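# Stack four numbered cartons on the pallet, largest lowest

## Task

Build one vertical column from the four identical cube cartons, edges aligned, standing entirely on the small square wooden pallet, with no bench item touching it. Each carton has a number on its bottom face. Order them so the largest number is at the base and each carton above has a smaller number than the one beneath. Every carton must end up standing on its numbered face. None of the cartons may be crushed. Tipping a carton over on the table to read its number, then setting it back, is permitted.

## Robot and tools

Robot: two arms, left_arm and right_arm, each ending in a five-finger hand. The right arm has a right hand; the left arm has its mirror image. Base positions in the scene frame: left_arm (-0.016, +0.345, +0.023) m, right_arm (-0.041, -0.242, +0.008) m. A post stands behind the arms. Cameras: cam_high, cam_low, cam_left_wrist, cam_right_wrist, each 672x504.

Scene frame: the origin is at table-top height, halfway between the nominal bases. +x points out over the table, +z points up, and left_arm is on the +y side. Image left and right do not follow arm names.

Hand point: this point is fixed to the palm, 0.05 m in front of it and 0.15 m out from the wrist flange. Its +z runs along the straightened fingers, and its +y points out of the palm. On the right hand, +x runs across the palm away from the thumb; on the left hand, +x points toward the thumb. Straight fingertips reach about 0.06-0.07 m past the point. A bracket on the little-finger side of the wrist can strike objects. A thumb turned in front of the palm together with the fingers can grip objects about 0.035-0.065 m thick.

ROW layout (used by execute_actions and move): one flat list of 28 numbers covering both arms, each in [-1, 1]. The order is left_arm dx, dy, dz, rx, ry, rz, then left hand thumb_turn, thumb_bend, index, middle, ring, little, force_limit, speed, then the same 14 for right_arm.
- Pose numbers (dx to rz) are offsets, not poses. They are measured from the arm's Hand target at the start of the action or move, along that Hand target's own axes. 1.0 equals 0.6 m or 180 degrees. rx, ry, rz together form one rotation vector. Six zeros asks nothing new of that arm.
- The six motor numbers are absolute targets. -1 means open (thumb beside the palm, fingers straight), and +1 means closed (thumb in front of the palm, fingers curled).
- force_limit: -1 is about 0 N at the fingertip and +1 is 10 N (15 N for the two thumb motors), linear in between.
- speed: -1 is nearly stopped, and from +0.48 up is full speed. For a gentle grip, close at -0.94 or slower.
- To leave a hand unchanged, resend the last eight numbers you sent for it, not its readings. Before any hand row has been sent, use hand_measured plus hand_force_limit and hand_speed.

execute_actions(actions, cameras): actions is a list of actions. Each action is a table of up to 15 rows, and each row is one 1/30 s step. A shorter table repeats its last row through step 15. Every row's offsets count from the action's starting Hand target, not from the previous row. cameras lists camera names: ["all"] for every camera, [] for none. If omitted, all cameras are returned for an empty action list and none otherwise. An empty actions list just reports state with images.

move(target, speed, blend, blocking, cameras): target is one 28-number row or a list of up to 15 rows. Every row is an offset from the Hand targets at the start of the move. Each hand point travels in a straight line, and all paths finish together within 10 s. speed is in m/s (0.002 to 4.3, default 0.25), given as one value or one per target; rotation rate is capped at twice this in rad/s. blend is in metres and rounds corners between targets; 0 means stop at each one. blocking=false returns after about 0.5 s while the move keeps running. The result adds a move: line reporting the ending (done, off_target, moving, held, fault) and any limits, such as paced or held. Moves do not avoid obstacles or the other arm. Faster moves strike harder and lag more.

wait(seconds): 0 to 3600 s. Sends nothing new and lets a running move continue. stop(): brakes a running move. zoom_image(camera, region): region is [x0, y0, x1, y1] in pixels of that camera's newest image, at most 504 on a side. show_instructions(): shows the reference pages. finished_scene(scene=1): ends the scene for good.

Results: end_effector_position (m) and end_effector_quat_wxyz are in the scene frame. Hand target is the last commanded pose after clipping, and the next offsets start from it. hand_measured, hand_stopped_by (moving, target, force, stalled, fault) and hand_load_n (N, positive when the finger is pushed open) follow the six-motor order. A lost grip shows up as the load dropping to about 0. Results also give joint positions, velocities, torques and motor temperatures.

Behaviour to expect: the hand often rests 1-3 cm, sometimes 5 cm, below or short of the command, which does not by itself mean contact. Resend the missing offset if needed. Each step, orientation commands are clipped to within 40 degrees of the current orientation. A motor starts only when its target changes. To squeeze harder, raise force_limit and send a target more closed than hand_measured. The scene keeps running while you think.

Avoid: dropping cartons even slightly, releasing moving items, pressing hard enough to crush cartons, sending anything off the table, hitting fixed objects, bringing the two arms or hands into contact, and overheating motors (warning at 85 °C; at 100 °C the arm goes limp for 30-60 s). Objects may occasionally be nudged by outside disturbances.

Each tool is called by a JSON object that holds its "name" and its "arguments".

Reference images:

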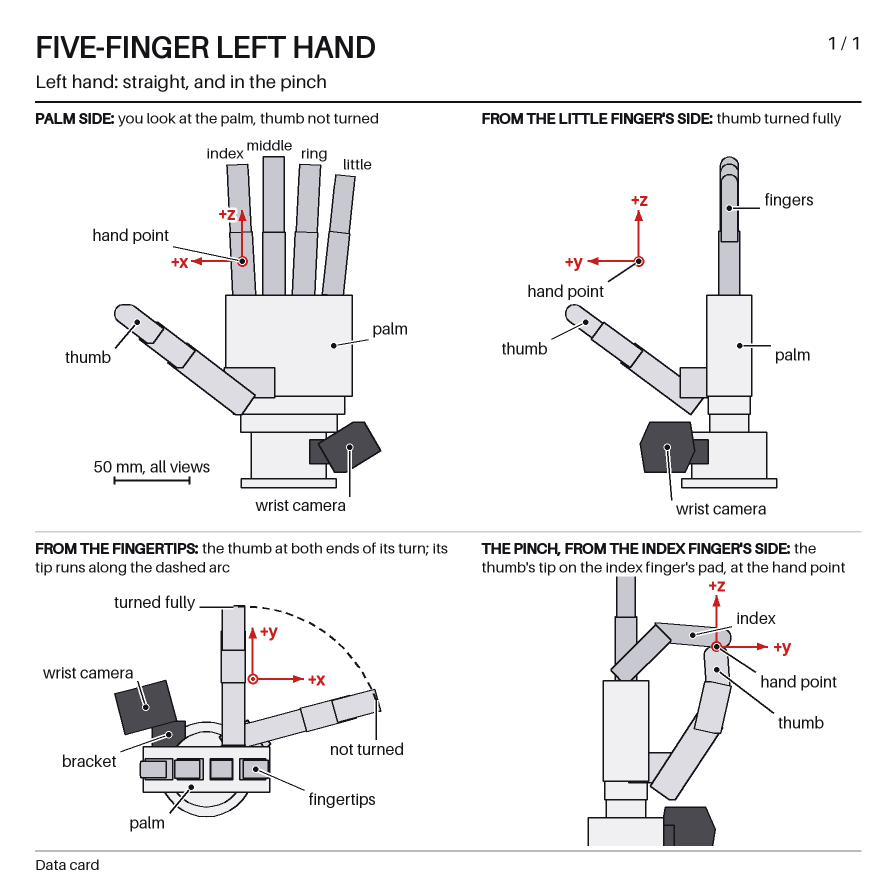

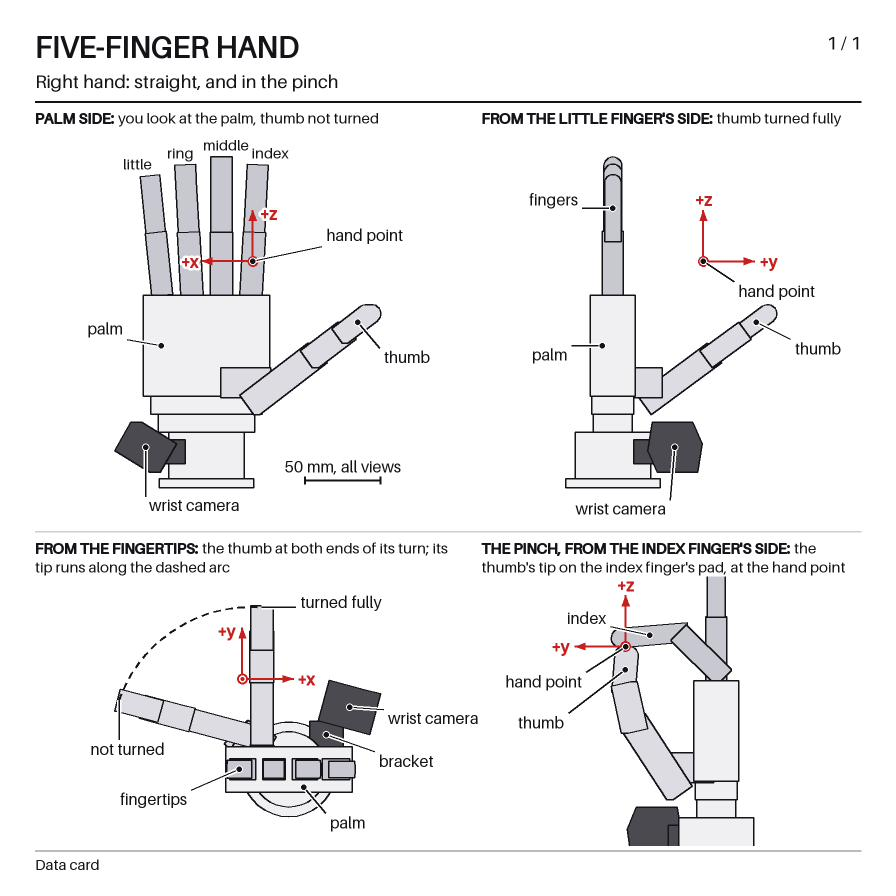

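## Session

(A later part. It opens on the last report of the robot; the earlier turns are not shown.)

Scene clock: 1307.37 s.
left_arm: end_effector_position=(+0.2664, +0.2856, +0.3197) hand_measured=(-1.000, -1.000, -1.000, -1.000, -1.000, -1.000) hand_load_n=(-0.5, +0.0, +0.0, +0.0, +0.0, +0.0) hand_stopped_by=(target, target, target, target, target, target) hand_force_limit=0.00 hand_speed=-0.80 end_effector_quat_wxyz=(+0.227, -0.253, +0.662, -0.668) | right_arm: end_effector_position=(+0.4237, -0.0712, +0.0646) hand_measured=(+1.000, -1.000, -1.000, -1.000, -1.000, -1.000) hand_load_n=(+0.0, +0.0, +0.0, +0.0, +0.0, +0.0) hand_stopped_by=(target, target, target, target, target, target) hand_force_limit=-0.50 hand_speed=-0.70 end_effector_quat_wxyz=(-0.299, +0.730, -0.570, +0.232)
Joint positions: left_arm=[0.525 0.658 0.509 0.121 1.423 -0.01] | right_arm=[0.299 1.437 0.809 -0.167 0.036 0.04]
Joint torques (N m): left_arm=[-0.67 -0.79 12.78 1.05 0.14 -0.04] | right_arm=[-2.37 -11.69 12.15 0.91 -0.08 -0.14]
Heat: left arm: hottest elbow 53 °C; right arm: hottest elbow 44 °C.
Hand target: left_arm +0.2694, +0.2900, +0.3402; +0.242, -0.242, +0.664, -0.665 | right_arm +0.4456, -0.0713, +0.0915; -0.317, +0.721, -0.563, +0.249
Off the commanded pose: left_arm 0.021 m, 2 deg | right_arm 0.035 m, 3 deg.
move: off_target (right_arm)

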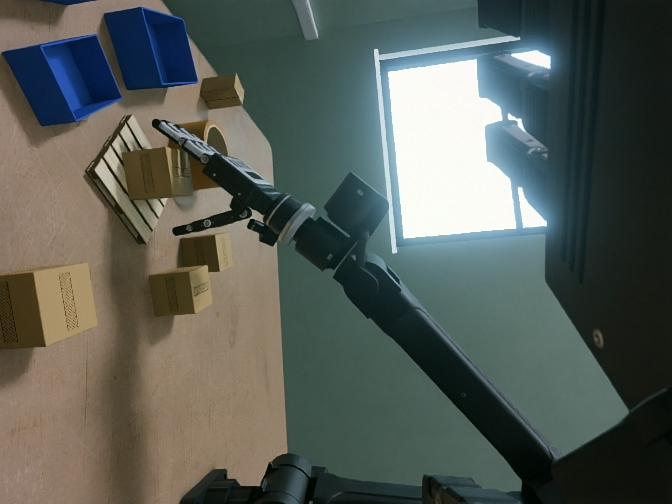

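{"name": "move", "arguments": {"target": [[0,0,0,0,0,0,-1,-1,-1,-1,-1,-1,0,-0.8,0,-0.0481,-0.0215,0,0,0,1,-1,-1,-1,-1,-1,-0.5,-0.7]], "speed": 0.04, "cameras": ["cam_left_wrist","cam_right_wrist"]}}

Scene clock: 1342.70 s.
left_arm: end_effector_position=(+0.2664, +0.2856, +0.3197) hand_measured=(-1.000, -1.000, -1.000, -1.000, -1.000, -1.000) hand_load_n=(+0.0, +0.0, +0.0, +0.0, +0.0, +0.0) hand_stopped_by=(target, target, target, target, target, target) hand_force_limit=0.00 hand_speed=-0.80 end_effector_quat_wxyz=(+0.227, -0.253, +0.662, -0.668) | right_arm: end_effector_position=(+0.4342, -0.0683, +0.0928) hand_measured=(+1.000, -1.000, -1.000, -1.000, -1.000, -1.000) hand_load_n=(+0.0, +0.0, +0.0, +0.0, +0.0, +0.0) hand_stopped_by=(target, target, target, target, target, target) hand_force_limit=-0.50 hand_speed=-0.70 end_effector_quat_wxyz=(-0.298, +0.730, -0.570, +0.231)
Joint positions: left_arm=[0.525 0.658 0.509 0.121 1.423 -0.01] | right_arm=[0.298 1.418 0.878 -0.258 0.036 0.04]
Joint torques (N m): left_arm=[-0.73 -0.91 12.82 1.03 0.15 -0.03] | right_arm=[-2.32 -11.58 12.78 1.01 -0.07 -0.14]
Heat: left arm: hottest elbow 54 °C; right arm: hottest elbow 47 °C.
Hand target: left_arm +0.2694, +0.2900, +0.3402; +0.242, -0.242, +0.664, -0.665 | right_arm +0.4552, -0.0688, +0.1215; -0.317, +0.721, -0.563, +0.249
Off the commanded pose: left_arm 0.021 m, 2 deg | right_arm 0.036 m, 3 deg.
move: off_target (right_arm)

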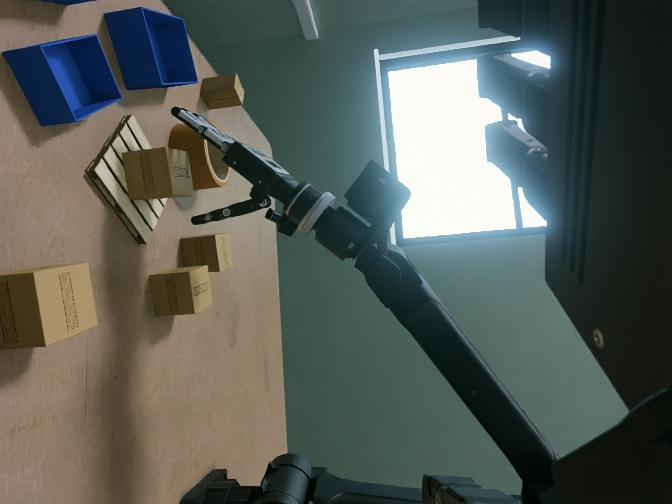

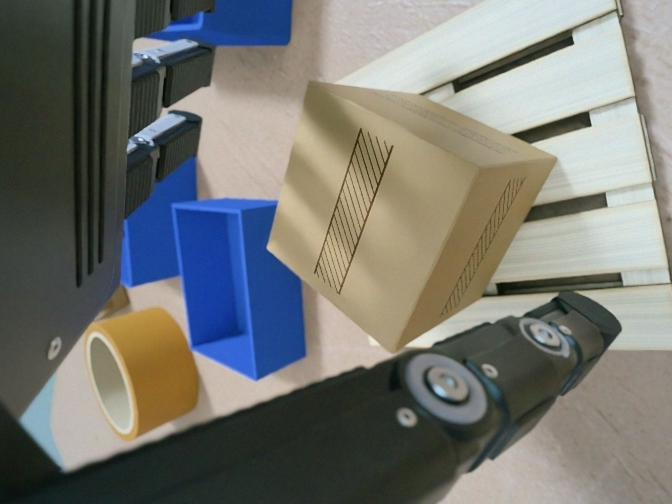

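{"name": "move", "arguments": {"target": [[0,0,0,0,0,0,-1,-1,-1,-1,-1,-1,0,-0.8,0,-0.0727,-0.0665,0,0,0,1,-1,-1,-1,-1,-1,-0.5,-0.7]], "speed": 0.08, "cameras": ["cam_left_wrist","cam_right_wrist","cam_high"]}}

Scene clock: 1350.53 s.
left_arm: end_effector_position=(+0.2664, +0.2856, +0.3197) hand_measured=(-1.000, -1.000, -1.000, -1.000, -1.000, -1.000) hand_load_n=(-0.5, +0.0, +0.0, +0.0, +0.0, +0.0) hand_stopped_by=(target, target, target, target, target, target) hand_force_limit=0.00 hand_speed=-0.80 end_effector_quat_wxyz=(+0.227, -0.253, +0.662, -0.668) | right_arm: end_effector_position=(+0.4371, -0.0674, +0.1510) hand_measured=(+1.000, -1.000, -1.000, -1.000, -1.000, -1.000) hand_load_n=(+0.0, +0.0, +0.0, +0.0, +0.0, +0.0) hand_stopped_by=(target, target, target, target, target, target) hand_force_limit=-0.50 hand_speed=-0.70 end_effector_quat_wxyz=(-0.299, +0.730, -0.570, +0.231)
Joint positions: left_arm=[0.525 0.658 0.509 0.121 1.423 -0.01] | right_arm=[0.298 1.351 0.981 -0.427 0.036 0.04]
Joint torques (N m): left_arm=[-0.67 -0.85 12.77 1.03 0.14 -0.04] | right_arm=[-2.32 -11.4 13.64 0.96 -0.05 -0.14]
Heat: left arm: hottest elbow 54 °C; right arm: hottest elbow 49 °C.
Hand target: left_arm +0.2694, +0.2900, +0.3402; +0.242, -0.242, +0.664, -0.665 | right_arm +0.4553, -0.0687, +0.1808; -0.317, +0.721, -0.563, +0.249
Off the commanded pose: left_arm 0.021 m, 2 deg | right_arm 0.035 m, 3 deg.
move: off_target (right_arm)
Images, in order (width x height): cam_high 672x504, cam_left_wrist 672x504, cam_right_wrist 672x504.

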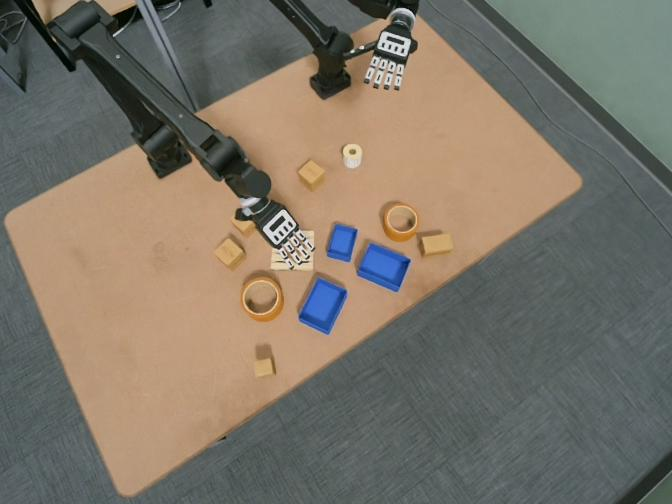

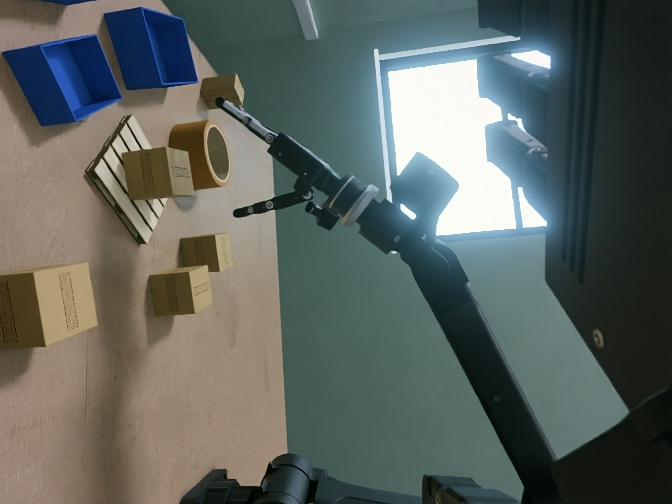

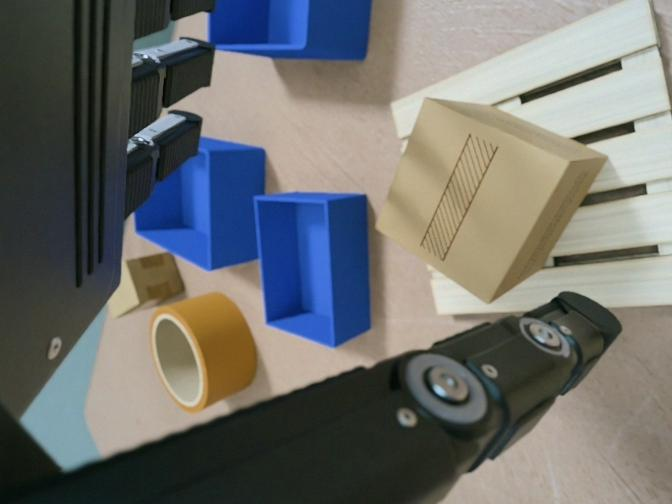

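{"name": "move", "arguments": {"target": [[0,0,0,0,0,0,-1,-1,-1,-1,-1,-1,0,-0.8,0.0392,0.2497,-0.1588,0,0,0,1,-1,-0.75,-0.75,-0.75,-0.75,-0.5,-0.7]], "speed": 0.12, "cameras": ["cam_left_wrist","cam_right_wrist","cam_high"]}}

{"name": "zoom_image", "arguments": {"camera": "cam_high", "region": [200, 200, 340, 305]}}

{"name": "zoom_image", "arguments": {"camera": "cam_left_wrist", "region": [70, 100, 250, 250]}}

Scene clock: 1367.13 s.
left_arm: end_effector_position=(+0.2664, +0.2856, +0.3197) hand_measured=(-1.000, -1.000, -1.000, -1.000, -1.000, -1.000) hand_load_n=(-0.5, +0.0, +0.0, +0.0, +0.0, +0.0) hand_stopped_by=(target, target, target, target, target, target) hand_force_limit=0.00 hand_speed=-0.80 end_effector_quat_wxyz=(+0.227, -0.253, +0.662, -0.668) | right_arm: end_effector_position=(+0.2925, -0.1288, +0.1307) hand_measured=(+1.000, -1.000, -0.750, -0.750, -0.750, -0.750) hand_load_n=(+0.0, +0.0, +0.0, +0.0, +0.0, +0.0) hand_stopped_by=(target, target, target, target, target, target) hand_force_limit=-0.50 hand_speed=-0.70 end_effector_quat_wxyz=(-0.317, +0.721, -0.565, +0.244)
Joint positions: left_arm=[0.525 0.658 0.509 0.121 1.423 -0.01] | right_arm=[0.233 0.873 0.566 -0.44 -0.012 -0.002]
Joint torques (N m): left_arm=[-0.67 -0.85 12.77 1.06 0.14 -0.04] | right_arm=[-2.32 -4.13 10.35 0.99 -0.11 -0.15]
Heat: left arm: hottest elbow 54 °C; right arm: hottest elbow 48 °C.
Hand target: left_arm +0.2694, +0.2900, +0.3402; +0.242, -0.242, +0.664, -0.665 | right_arm +0.2945, -0.1330, +0.1345; -0.317, +0.721, -0.564, +0.249
Off the commanded pose: left_arm 0.021 m, 2 deg | right_arm 0.006 m, 1 deg.
move: done
Images, in order (width x height): cam_high 672x504, cam_left_wrist 672x504, cam_right_wrist 672x504.

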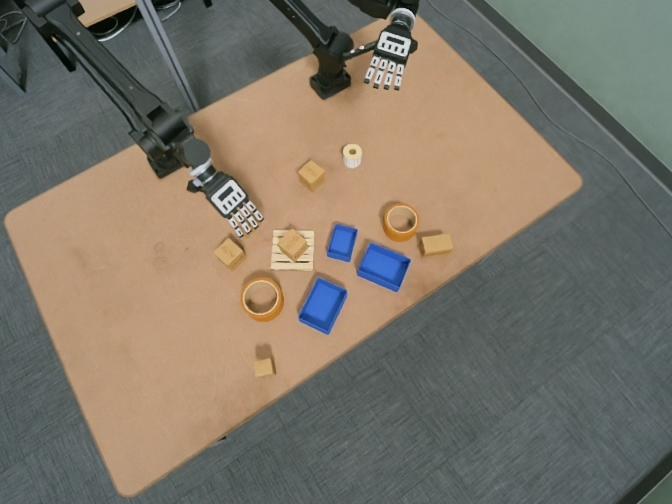

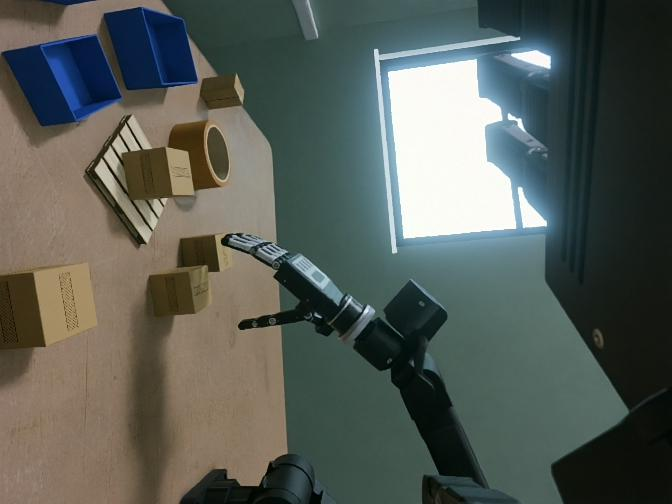

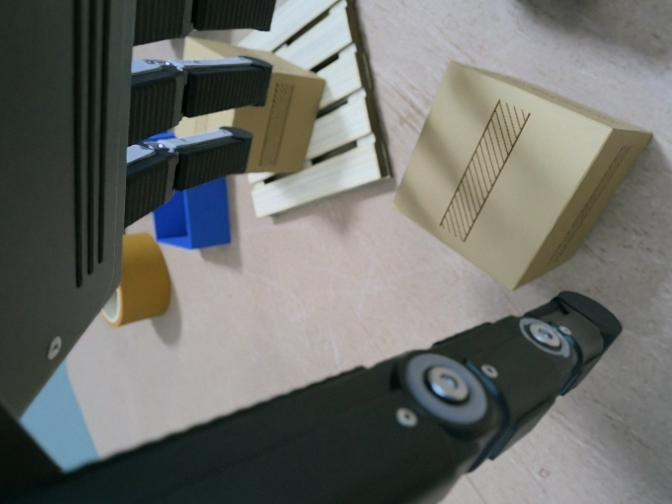

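Scaled by 3.600 from the camera's image (finer frame: 960x720).

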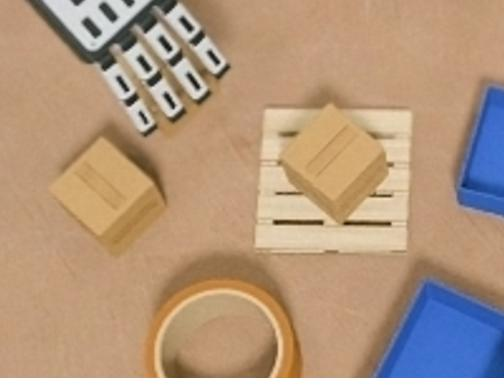

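Scaled by 2.800 from the camera's image (finer frame: 960x720).

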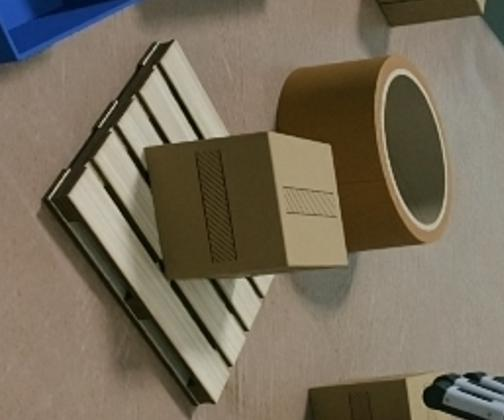

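{"name": "move", "arguments": {"target": [[0,0,0,0,0,0,-1,-1,-1,-1,-1,-1,0,-0.8,0.01,0.0787,0.0609,0,0,0,1,-1,-0.75,-0.75,-0.75,-0.75,-0.5,-0.7]], "speed": 0.07, "cameras": ["cam_right_wrist"]}}

Scene clock: 1374.77 s.
left_arm: end_effector_position=(+0.2664, +0.2856, +0.3197) hand_measured=(-1.000, -1.000, -1.000, -1.000, -1.000, -1.000) hand_load_n=(-0.5, +0.0, +0.0, -0.5, +0.0, +0.0) hand_stopped_by=(target, target, target, target, target, target) hand_force_limit=0.00 hand_speed=-0.80 end_effector_quat_wxyz=(+0.227, -0.253, +0.662, -0.668) | right_arm: end_effector_position=(+0.2846, -0.1370, +0.0716) hand_measured=(+1.000, -1.000, -0.750, -0.750, -0.750, -0.750) hand_load_n=(+0.0, +0.0, +0.0, +0.0, +0.0, +0.0) hand_stopped_by=(target, target, target, target, target, target) hand_force_limit=-0.50 hand_speed=-0.70 end_effector_quat_wxyz=(-0.313, +0.723, -0.567, +0.241)
Joint positions: left_arm=[0.525 0.658 0.509 0.121 1.423 -0.01] | right_arm=[0.207 0.941 0.436 -0.255 -0.031 -0.02]
Joint torques (N m): left_arm=[-0.73 -0.79 12.77 1.05 0.14 -0.04] | right_arm=[-2.32 -3.49 9.58 1.88 -0.12 -0.13]
Heat: left arm: hottest elbow 54 °C; right arm: hottest elbow 48 °C.
Hand target: left_arm +0.2694, +0.2900, +0.3402; +0.242, -0.242, +0.664, -0.665 | right_arm +0.2912, -0.1401, +0.0750; -0.317, +0.721, -0.564, +0.249
Off the commanded pose: left_arm 0.021 m, 2 deg | right_arm 0.008 m, 1 deg.
move: done

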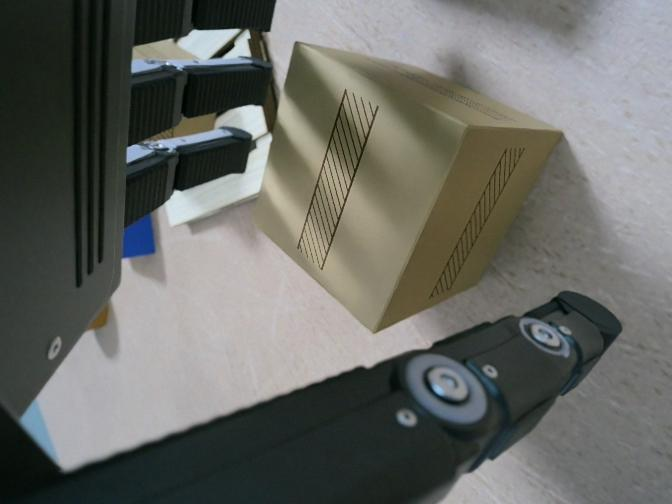

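{"name": "move", "arguments": {"target": [[0,0,0,0,0,0,-1,-1,-1,-1,-1,-1,0,-0.8,0,0.0196,0.018,0,0,0,1,-1,-0.75,-0.75,-0.75,-0.75,-0.5,-0.7]], "speed": 0.05, "cameras": ["cam_right_wrist","cam_left_wrist"]}}

Scene clock: 1380.70 s.
left_arm: end_effector_position=(+0.2664, +0.2856, +0.3197) hand_measured=(-1.000, -1.000, -1.000, -1.000, -1.000, -1.000) hand_load_n=(+0.0, +0.0, +0.0, +0.0, +0.0, +0.0) hand_stopped_by=(target, target, target, target, target, target) hand_force_limit=0.00 hand_speed=-0.80 end_effector_quat_wxyz=(+0.227, -0.253, +0.662, -0.668) | right_arm: end_effector_position=(+0.2848, -0.1370, +0.0559) hand_measured=(+1.000, -1.000, -0.750, -0.750, -0.750, -0.750) hand_load_n=(+0.0, +0.0, +0.0, +0.0, +0.0, +0.0) hand_stopped_by=(target, target, target, target, target, target) hand_force_limit=-0.50 hand_speed=-0.70 end_effector_quat_wxyz=(-0.313, +0.723, -0.567, +0.241)
Joint positions: left_arm=[0.525 0.658 0.509 0.121 1.423 -0.01] | right_arm=[0.207 0.979 0.407 -0.188 -0.031 -0.02]
Joint torques (N m): left_arm=[-0.62 -0.85 12.77 1.05 0.14 -0.04] | right_arm=[-2.43 -3.49 9.29 1.87 -0.11 -0.15]
Heat: left arm: hottest elbow 54 °C; right arm: hottest elbow 47 °C.
Hand target: left_arm +0.2694, +0.2900, +0.3402; +0.242, -0.242, +0.664, -0.665 | right_arm +0.2912, -0.1402, +0.0591; -0.317, +0.721, -0.564, +0.249
Off the commanded pose: left_arm 0.021 m, 2 deg | right_arm 0.008 m, 1 deg.
move: done
Images, in order (width x height): cam_left_wrist 672x504, cam_right_wrist 672x504.

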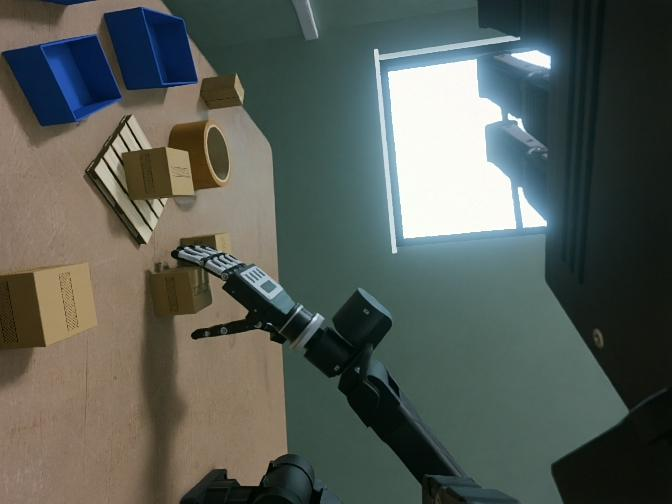

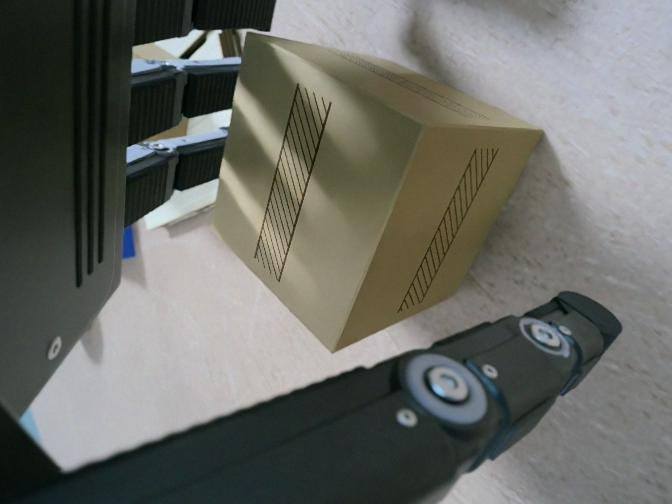

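{"name": "move", "arguments": {"target": [[0,0,0,0,0,0,-1,-1,-1,-1,-1,-1,0,-0.8,0.011,0.0048,0.0022,0,0,0,1,-1,-0.75,-0.75,-0.75,-0.75,-0.5,-0.7]], "speed": 0.05, "cameras": ["cam_right_wrist","cam_left_wrist"]}}

Scene clock: 1388.33 s.
left_arm: end_effector_position=(+0.2664, +0.2856, +0.3197) hand_measured=(-1.000, -1.000, -1.000, -1.000, -1.000, -1.000) hand_load_n=(-0.5, +0.0, +0.0, +0.0, +0.0, +0.0) hand_stopped_by=(target, target, target, target, target, target) hand_force_limit=0.00 hand_speed=-0.80 end_effector_quat_wxyz=(+0.227, -0.253, +0.662, -0.668) | right_arm: end_effector_position=(+0.2868, -0.1439, +0.0547) hand_measured=(+1.000, -1.000, -0.750, -0.750, -0.750, -0.750) hand_load_n=(+0.0, +0.0, +0.0, +0.0, -0.5, +0.0) hand_stopped_by=(target, target, target, target, target, target) hand_force_limit=-0.50 hand_speed=-0.70 end_effector_quat_wxyz=(-0.315, +0.722, -0.567, +0.242)
Joint positions: left_arm=[0.525 0.658 0.509 0.121 1.423 -0.01] | right_arm=[0.178 0.982 0.403 -0.176 -0.051 -0.038]
Joint torques (N m): left_arm=[-0.62 -0.79 12.78 1.06 0.14 -0.04] | right_arm=[-2.08 -3.25 8.99 1.8 -0.12 -0.12]
Heat: left arm: hottest elbow 54 °C; right arm: hottest elbow 48 °C.
Hand target: left_arm +0.2694, +0.2900, +0.3402; +0.242, -0.242, +0.664, -0.665 | right_arm +0.2919, -0.1468, +0.0561; -0.317, +0.721, -0.564, +0.249
Off the commanded pose: left_arm 0.021 m, 2 deg | right_arm 0.006 m, 1 deg.
move: done
Images, in order (width x height): cam_left_wrist 672x504, cam_right_wrist 672x504.

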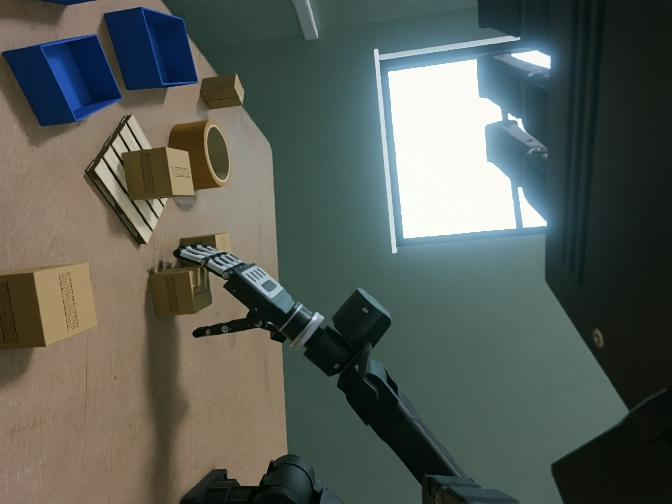

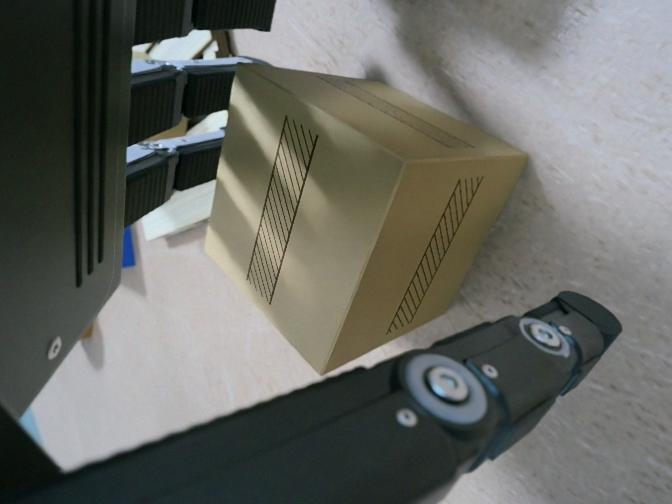

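{"name": "move", "arguments": {"target": [[0,0,0,0,0,0,-1,-1,-1,-1,-1,-1,0,-0.8,0,0,0,0,0,0,1,-0.75,-0.5,-0.5,-0.65,-0.65,-0.5,-0.85]]}}

{"name": "move", "arguments": {"target": [[0,0,0,0,0,0,-1,-1,-1,-1,-1,-1,0,-0.8,0,0,0,0,0,0,1,-0.2,-0.5,-0.5,-0.65,-0.65,-0.5,-0.92]], "cameras": ["cam_right_wrist"]}}

Scene clock: 1394.77 s.
left_arm: end_effector_position=(+0.2664, +0.2856, +0.3197) hand_measured=(-1.000, -1.000, -1.000, -1.000, -1.000, -1.000) hand_load_n=(+0.0, +0.0, +0.0, +0.0, +0.0, +0.0) hand_stopped_by=(target, target, target, target, target, target) hand_force_limit=0.00 hand_speed=-0.80 end_effector_quat_wxyz=(+0.227, -0.253, +0.662, -0.668) | right_arm: end_effector_position=(+0.2872, -0.1438, +0.0550) hand_measured=(+1.000, -0.750, -0.500, -0.500, -0.650, -0.650) hand_load_n=(+0.0, +0.0, +0.0, +0.0, +0.0, +0.0) hand_stopped_by=(target, target, target, target, target, target) hand_force_limit=-0.50 hand_speed=-0.85 end_effector_quat_wxyz=(-0.315, +0.722, -0.566, +0.243)
Joint positions: left_arm=[0.525 0.658 0.509 0.121 1.423 -0.01] | right_arm=[0.178 0.982 0.403 -0.175 -0.052 -0.039]
Joint torques (N m): left_arm=[-0.79 -0.85 12.81 1.05 0.13 -0.04] | right_arm=[-1.96 -3.14 9.05 1.8 -0.12 -0.14]
Heat: left arm: hottest elbow 54 °C; right arm: hottest elbow 47 °C.
Hand target: left_arm +0.2694, +0.2900, +0.3402; +0.242, -0.242, +0.664, -0.665 | right_arm +0.2919, -0.1467, +0.0561; -0.317, +0.721, -0.563, +0.249
Off the commanded pose: left_arm 0.021 m, 2 deg | right_arm 0.006 m, 1 deg.
move: done

Scene clock: 1398.30 s.
left_arm: end_effector_position=(+0.2664, +0.2856, +0.3197) hand_measured=(-1.000, -1.000, -1.000, -1.000, -1.000, -1.000) hand_load_n=(-0.5, +0.0, +0.0, +0.0, +0.0, +0.0) hand_stopped_by=(target, target, target, target, target, target) hand_force_limit=0.00 hand_speed=-0.80 end_effector_quat_wxyz=(+0.227, -0.253, +0.662, -0.668) | right_arm: end_effector_position=(+0.2871, -0.1438, +0.0549) hand_measured=(+1.000, -0.372, -0.500, -0.500, -0.650, -0.650) hand_load_n=(+0.0, +4.0, +1.0, +1.0, +0.0, +0.0) hand_stopped_by=(target, force, target, target, target, target) hand_force_limit=-0.50 hand_speed=-0.92 end_effector_quat_wxyz=(-0.315, +0.722, -0.566, +0.242)
Joint positions: left_arm=[0.525 0.658 0.509 0.121 1.423 -0.01] | right_arm=[0.178 0.982 0.403 -0.175 -0.052 -0.039]
Joint torques (N m): left_arm=[-0.67 -0.85 12.79 1.05 0.13 -0.03] | right_arm=[-2.32 -3.55 9.09 1.81 -0.1 -0.15]
Heat: left arm: hottest elbow 54 °C; right arm: hottest elbow 47 °C.
Hand target: left_arm +0.2694, +0.2900, +0.3402; +0.242, -0.242, +0.664, -0.665 | right_arm +0.2919, -0.1468, +0.0561; -0.317, +0.721, -0.563, +0.249
Off the commanded pose: left_arm 0.021 m, 2 deg | right_arm 0.006 m, 1 deg.
move: done

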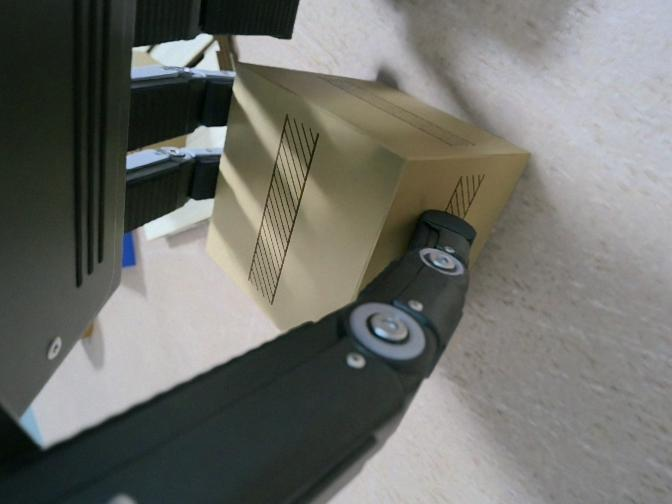

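{"name": "move", "arguments": {"target": [[0,0,0,0,0,0,-1,-1,-1,-1,-1,-1,0,-0.8,0,-0.1351,-0.124,0,0,0,1,-0.2,-0.5,-0.5,-0.65,-0.65,-0.5,-0.92]], "speed": 0.08, "cameras": ["cam_right_wrist"]}}

Scene clock: 1404.80 s.
left_arm: end_effector_position=(+0.2664, +0.2856, +0.3197) hand_measured=(-1.000, -1.000, -1.000, -1.000, -1.000, -1.000) hand_load_n=(+0.0, +0.0, +0.0, +0.0, +0.0, +0.0) hand_stopped_by=(target, target, target, target, target, target) hand_force_limit=0.00 hand_speed=-0.80 end_effector_quat_wxyz=(+0.227, -0.253, +0.662, -0.668) | right_arm: end_effector_position=(+0.2740, -0.1462, +0.1351) hand_measured=(+1.000, -0.372, -0.500, -0.500, -0.650, -0.650) hand_load_n=(+0.0, +3.5, +1.0, +0.5, +0.0, -0.5) hand_stopped_by=(target, force, target, target, target, target) hand_force_limit=-0.50 hand_speed=-0.92 end_effector_quat_wxyz=(-0.298, +0.729, -0.573, +0.227)
Joint positions: left_arm=[0.525 0.658 0.509 0.121 1.423 -0.01] | right_arm=[0.178 0.827 0.579 -0.556 -0.052 -0.039]
Joint torques (N m): left_arm=[-0.67 -0.85 12.78 1.06 0.14 -0.04] | right_arm=[-2.14 -3.6 14.41 1.07 -0.04 -0.16]
Heat: left arm: hottest elbow 54 °C; right arm: hottest elbow 47 °C.
Hand target: left_arm +0.2694, +0.2900, +0.3402; +0.242, -0.242, +0.664, -0.665 | right_arm +0.2918, -0.1466, +0.1662; -0.317, +0.721, -0.563, +0.249
Off the commanded pose: left_arm 0.021 m, 2 deg | right_arm 0.036 m, 4 deg.
move: off_target (right_arm)

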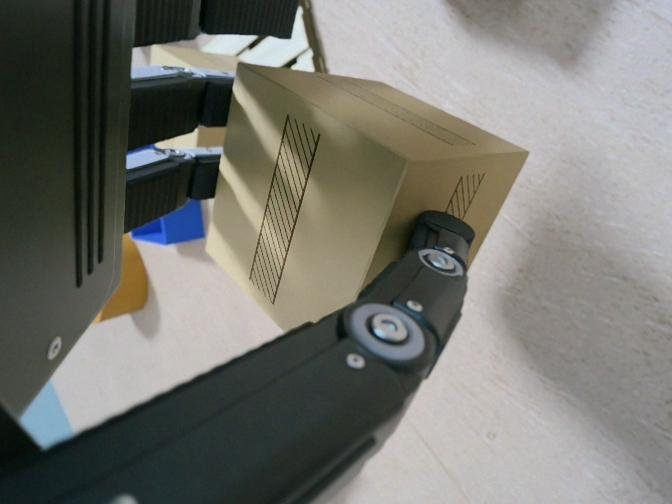

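{"name": "move", "arguments": {"target": [[0,0,0,0,0,0,-1,-1,-1,-1,-1,-1,0,-0.8,0,-0.0491,-0.0451,0,0,0,1,-0.2,-0.5,-0.5,-0.65,-0.65,-0.5,-0.92],[0,0,0,0,0,0,-1,-1,-1,-1,-1,-1,0,-0.8,-0.0665,-0.2455,0.1468,0,0,0,1,-0.2,-0.5,-0.5,-0.65,-0.65,-0.5,-0.92]], "speed": 0.08, "blend": 0.02, "cameras": ["cam_right_wrist","cam_left_wrist"]}}

Scene clock: 1414.03 s.
left_arm: end_effector_position=(+0.2664, +0.2856, +0.3197) hand_measured=(-1.000, -1.000, -1.000, -1.000, -1.000, -1.000) hand_load_n=(+0.0, +0.0, -0.5, +0.0, -0.5, +0.0) hand_stopped_by=(target, target, target, target, target, target) hand_force_limit=0.00 hand_speed=-0.80 end_effector_quat_wxyz=(+0.227, -0.253, +0.662, -0.668) | right_arm: end_effector_position=(+0.4193, -0.0810, +0.1828) hand_measured=(+1.000, -0.372, -0.500, -0.500, -0.650, -0.650) hand_load_n=(+0.0, +3.0, +0.5, +0.5, +0.0, +0.0) hand_stopped_by=(target, force, target, target, target, target) hand_force_limit=-0.50 hand_speed=-0.92 end_effector_quat_wxyz=(-0.287, +0.734, -0.570, +0.231)
Joint positions: left_arm=[0.525 0.658 0.509 0.121 1.423 -0.01] | right_arm=[0.285 1.277 1.011 -0.55 0.037 0.021]
Joint torques (N m): left_arm=[-0.79 -0.79 12.78 1.03 0.14 -0.04] | right_arm=[-0.21 -9.17 14.57 1.76 0.14 0.12]
Motor temperatures (°C): left_arm=[29 29 55 28 28 29] | right_arm=[33 30 49 30 30 31]
Heat: left arm: hottest elbow 55 °C; right arm: hottest elbow 49 °C.
Hand target: left_arm +0.2694, +0.2900, +0.3402; +0.242, -0.242, +0.664, -0.665 | right_arm +0.4417, -0.0681, +0.2152; -0.317, +0.721, -0.563, +0.249
Off the commanded pose: left_arm 0.021 m, 2 deg | right_arm 0.041 m, 4 deg.
move: off_target (right_arm)
Images, in order (width x height): cam_left_wrist 672x504, cam_right_wrist 672x504.

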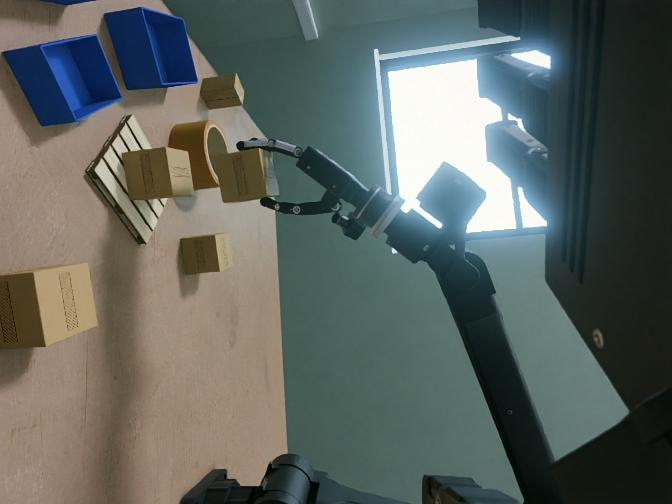

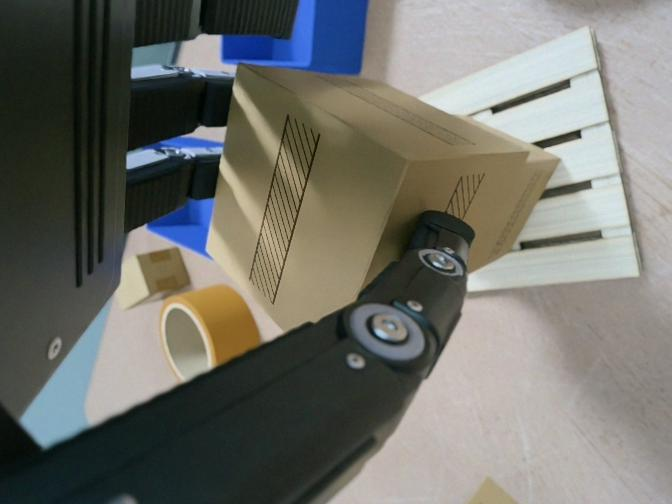

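{"name": "move", "arguments": {"target": [[0,0,0,0,0,0,-1,-1,-1,-1,-1,-1,0,-0.8,-0.0142,0.0745,0.0668,0,0,0,1,-0.2,-0.5,-0.5,-0.65,-0.65,-0.5,-0.92]], "speed": 0.06, "cameras": ["cam_right_wrist","cam_left_wrist"]}}

Scene clock: 1430.23 s.
left_arm: end_effector_position=(+0.2664, +0.2856, +0.3197) hand_measured=(-1.000, -1.000, -1.000, -1.000, -1.000, -1.000) hand_load_n=(-0.5, +0.0, -0.5, +0.0, +0.0, +0.0) hand_stopped_by=(target, target, target, target, target, target) hand_force_limit=0.00 hand_speed=-0.80 end_effector_quat_wxyz=(+0.227, -0.253, +0.662, -0.668) | right_arm: end_effector_position=(+0.4332, -0.0685, +0.1471) hand_measured=(+1.000, -0.372, -0.500, -0.500, -0.650, -0.650) hand_load_n=(+0.0, +3.5, +1.0, +0.5, +0.0, +0.0) hand_stopped_by=(target, force, target, target, target, target) hand_force_limit=-0.50 hand_speed=-0.92 end_effector_quat_wxyz=(-0.304, +0.727, -0.565, +0.244)
Joint positions: left_arm=[0.525 0.658 0.509 0.121 1.423 -0.01] | right_arm=[0.306 1.333 0.943 -0.382 0.053 0.035]
Joint torques (N m): left_arm=[-0.67 -0.91 12.78 1.03 0.14 -0.03] | right_arm=[-0.56 -10.05 10.29 1.95 0.13 0.12]
Motor temperatures (°C): left_arm=[29 29 55 28 28 29] | right_arm=[33 30 51 30 30 31]
Heat: left arm: hottest elbow 55 °C; right arm: hottest elbow 51 °C.
Hand target: left_arm +0.2694, +0.2900, +0.3402; +0.242, -0.242, +0.664, -0.665 | right_arm +0.4390, -0.0601, +0.1552; -0.317, +0.721, -0.563, +0.249
Off the commanded pose: left_arm 0.021 m, 2 deg | right_arm 0.013 m, 2 deg.
move: off_target (right_arm)
Images, in order (width x height): cam_left_wrist 672x504, cam_right_wrist 672x504.

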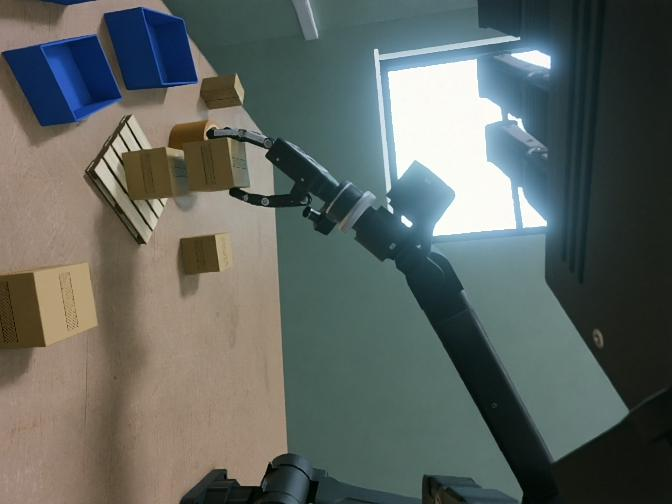

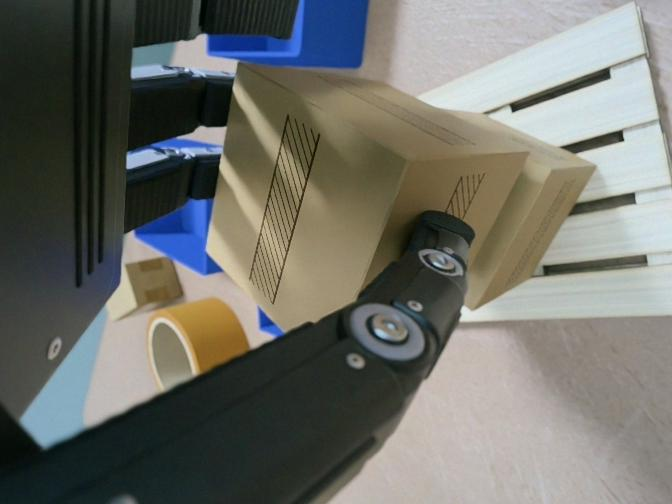

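{"name": "zoom_image", "arguments": {"camera": "cam_left_wrist", "region": [80, 100, 260, 240]}}

{"name": "zoom_image", "arguments": {"camera": "cam_right_wrist", "region": [200, 60, 620, 340]}}

Scaled by 2.800 from the camera's image (finer frame: 960x720).

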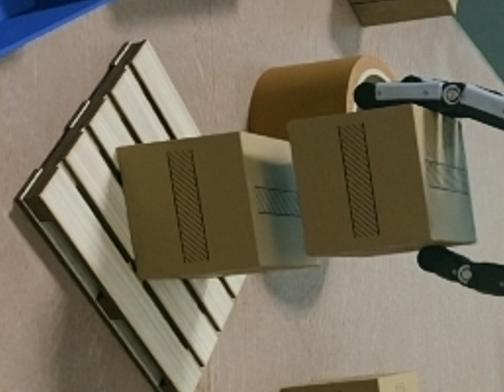

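Scaled by 1.200 from the camera's image (finer frame: 960x720).

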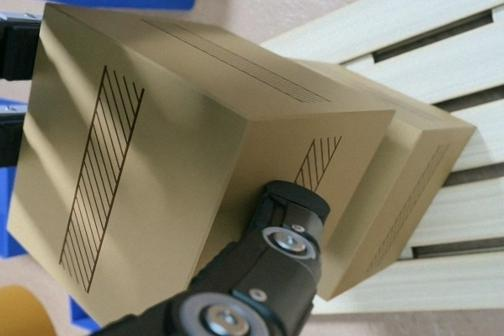

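{"name": "move", "arguments": {"target": [[0,0,0,0,0,0,-1,-1,-1,-1,-1,-1,0,-0.8,0,0.0172,0.0158,0,0,0,1,-0.2,-0.5,-0.5,-0.65,-0.65,-0.5,-0.92]], "speed": 0.04, "cameras": ["cam_right_wrist","cam_left_wrist","cam_high"]}}

{"name": "zoom_image", "arguments": {"camera": "cam_left_wrist", "region": [80, 100, 260, 240]}}

{"name": "zoom_image", "arguments": {"camera": "cam_high", "region": [240, 200, 340, 275]}}

Scene clock: 1444.93 s.
left_arm: end_effector_position=(+0.2664, +0.2856, +0.3197) hand_measured=(-1.000, -1.000, -1.000, -1.000, -1.000, -1.000) hand_load_n=(+0.0, +0.0, +0.0, +0.0, +0.0, +0.0) hand_stopped_by=(target, target, target, target, target, target) hand_force_limit=0.00 hand_speed=-0.80 end_effector_quat_wxyz=(+0.227, -0.253, +0.662, -0.668) | right_arm: end_effector_position=(+0.4332, -0.0685, +0.1332) hand_measured=(+1.000, -0.372, -0.500, -0.500, -0.650, -0.650) hand_load_n=(+0.0, +3.5, +1.0, +0.5, +0.0, +0.0) hand_stopped_by=(target, force, target, target, target, target) hand_force_limit=-0.50 hand_speed=-0.92 end_effector_quat_wxyz=(-0.304, +0.727, -0.565, +0.244)
Joint positions: left_arm=[0.525 0.658 0.509 0.121 1.423 -0.01] | right_arm=[0.306 1.349 0.919 -0.342 0.053 0.035]
Joint torques (N m): left_arm=[-0.67 -0.85 12.75 1.05 0.14 -0.04] | right_arm=[-0.26 -10.23 10.1 1.89 0.13 0.1]
Motor temperatures (°C): left_arm=[29 29 55 28 28 29] | right_arm=[33 30 50 30 29 31]
Heat: left arm: hottest elbow 55 °C; right arm: hottest elbow 50 °C.
Hand target: left_arm +0.2694, +0.2900, +0.3402; +0.242, -0.242, +0.664, -0.665 | right_arm +0.4391, -0.0601, +0.1411; -0.317, +0.721, -0.563, +0.249
Off the commanded pose: left_arm 0.021 m, 2 deg | right_arm 0.013 m, 2 deg.
move: off_target (right_arm)
Images, in order (width x height): cam_high 672x504, cam_left_wrist 672x504, cam_right_wrist 672x504.

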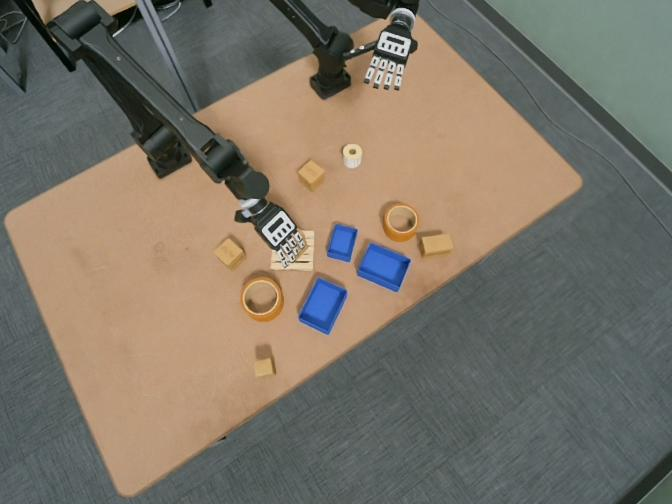

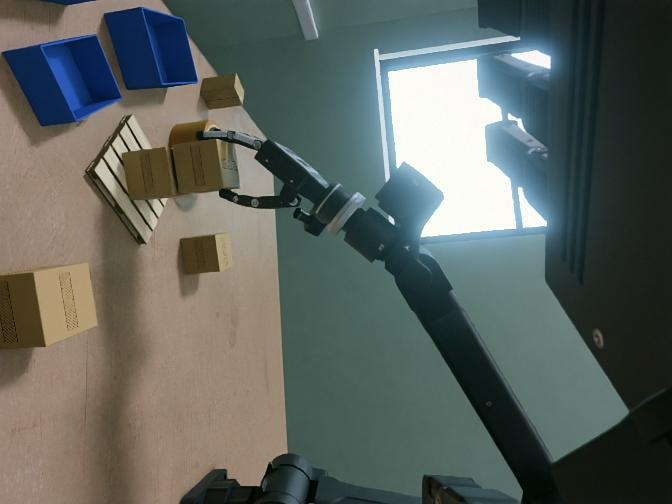

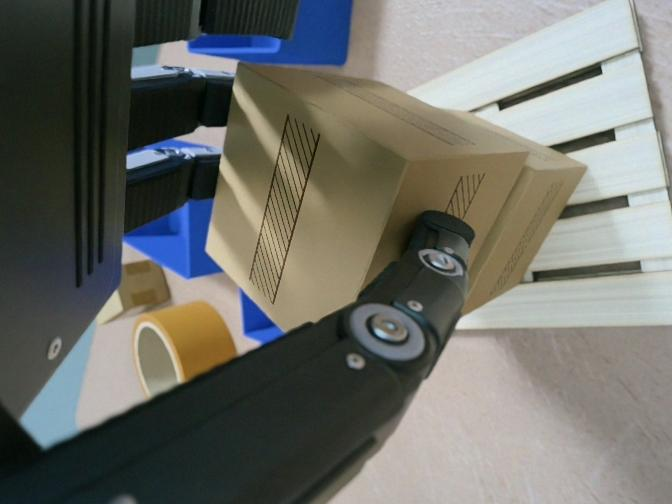

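Scaled by 2.800 from the camera's image (finer frame: 960x720).

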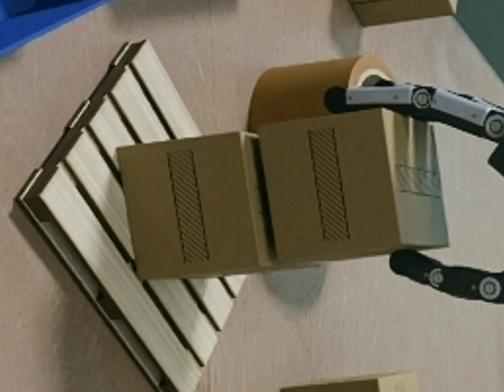

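Scaled by 5.040 from the camera's image (finer frame: 960x720).

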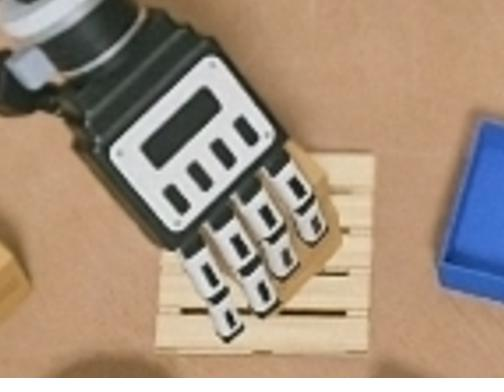

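{"name": "zoom_image", "arguments": {"camera": "cam_right_wrist", "region": [400, 80, 620, 240]}}

{"name": "zoom_image", "arguments": {"camera": "cam_left_wrist", "region": [115, 125, 250, 215]}}

Scaled by 2.291 from the camera's image (finer frame: 960x720).

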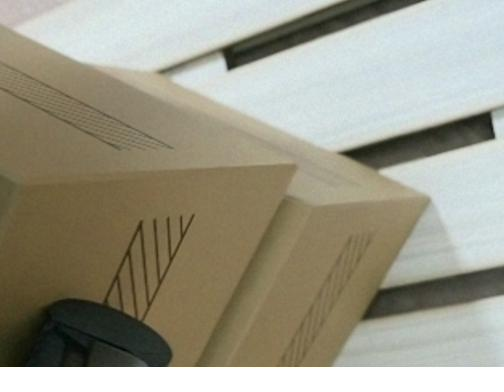

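Scaled by 3.733 from the camera's image (finer frame: 960x720).

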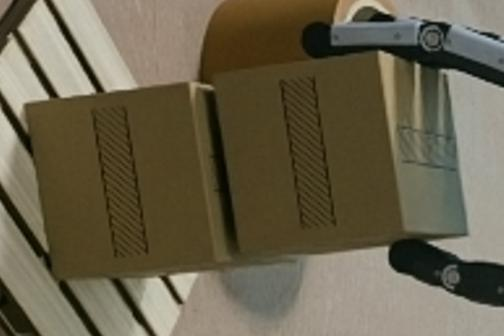

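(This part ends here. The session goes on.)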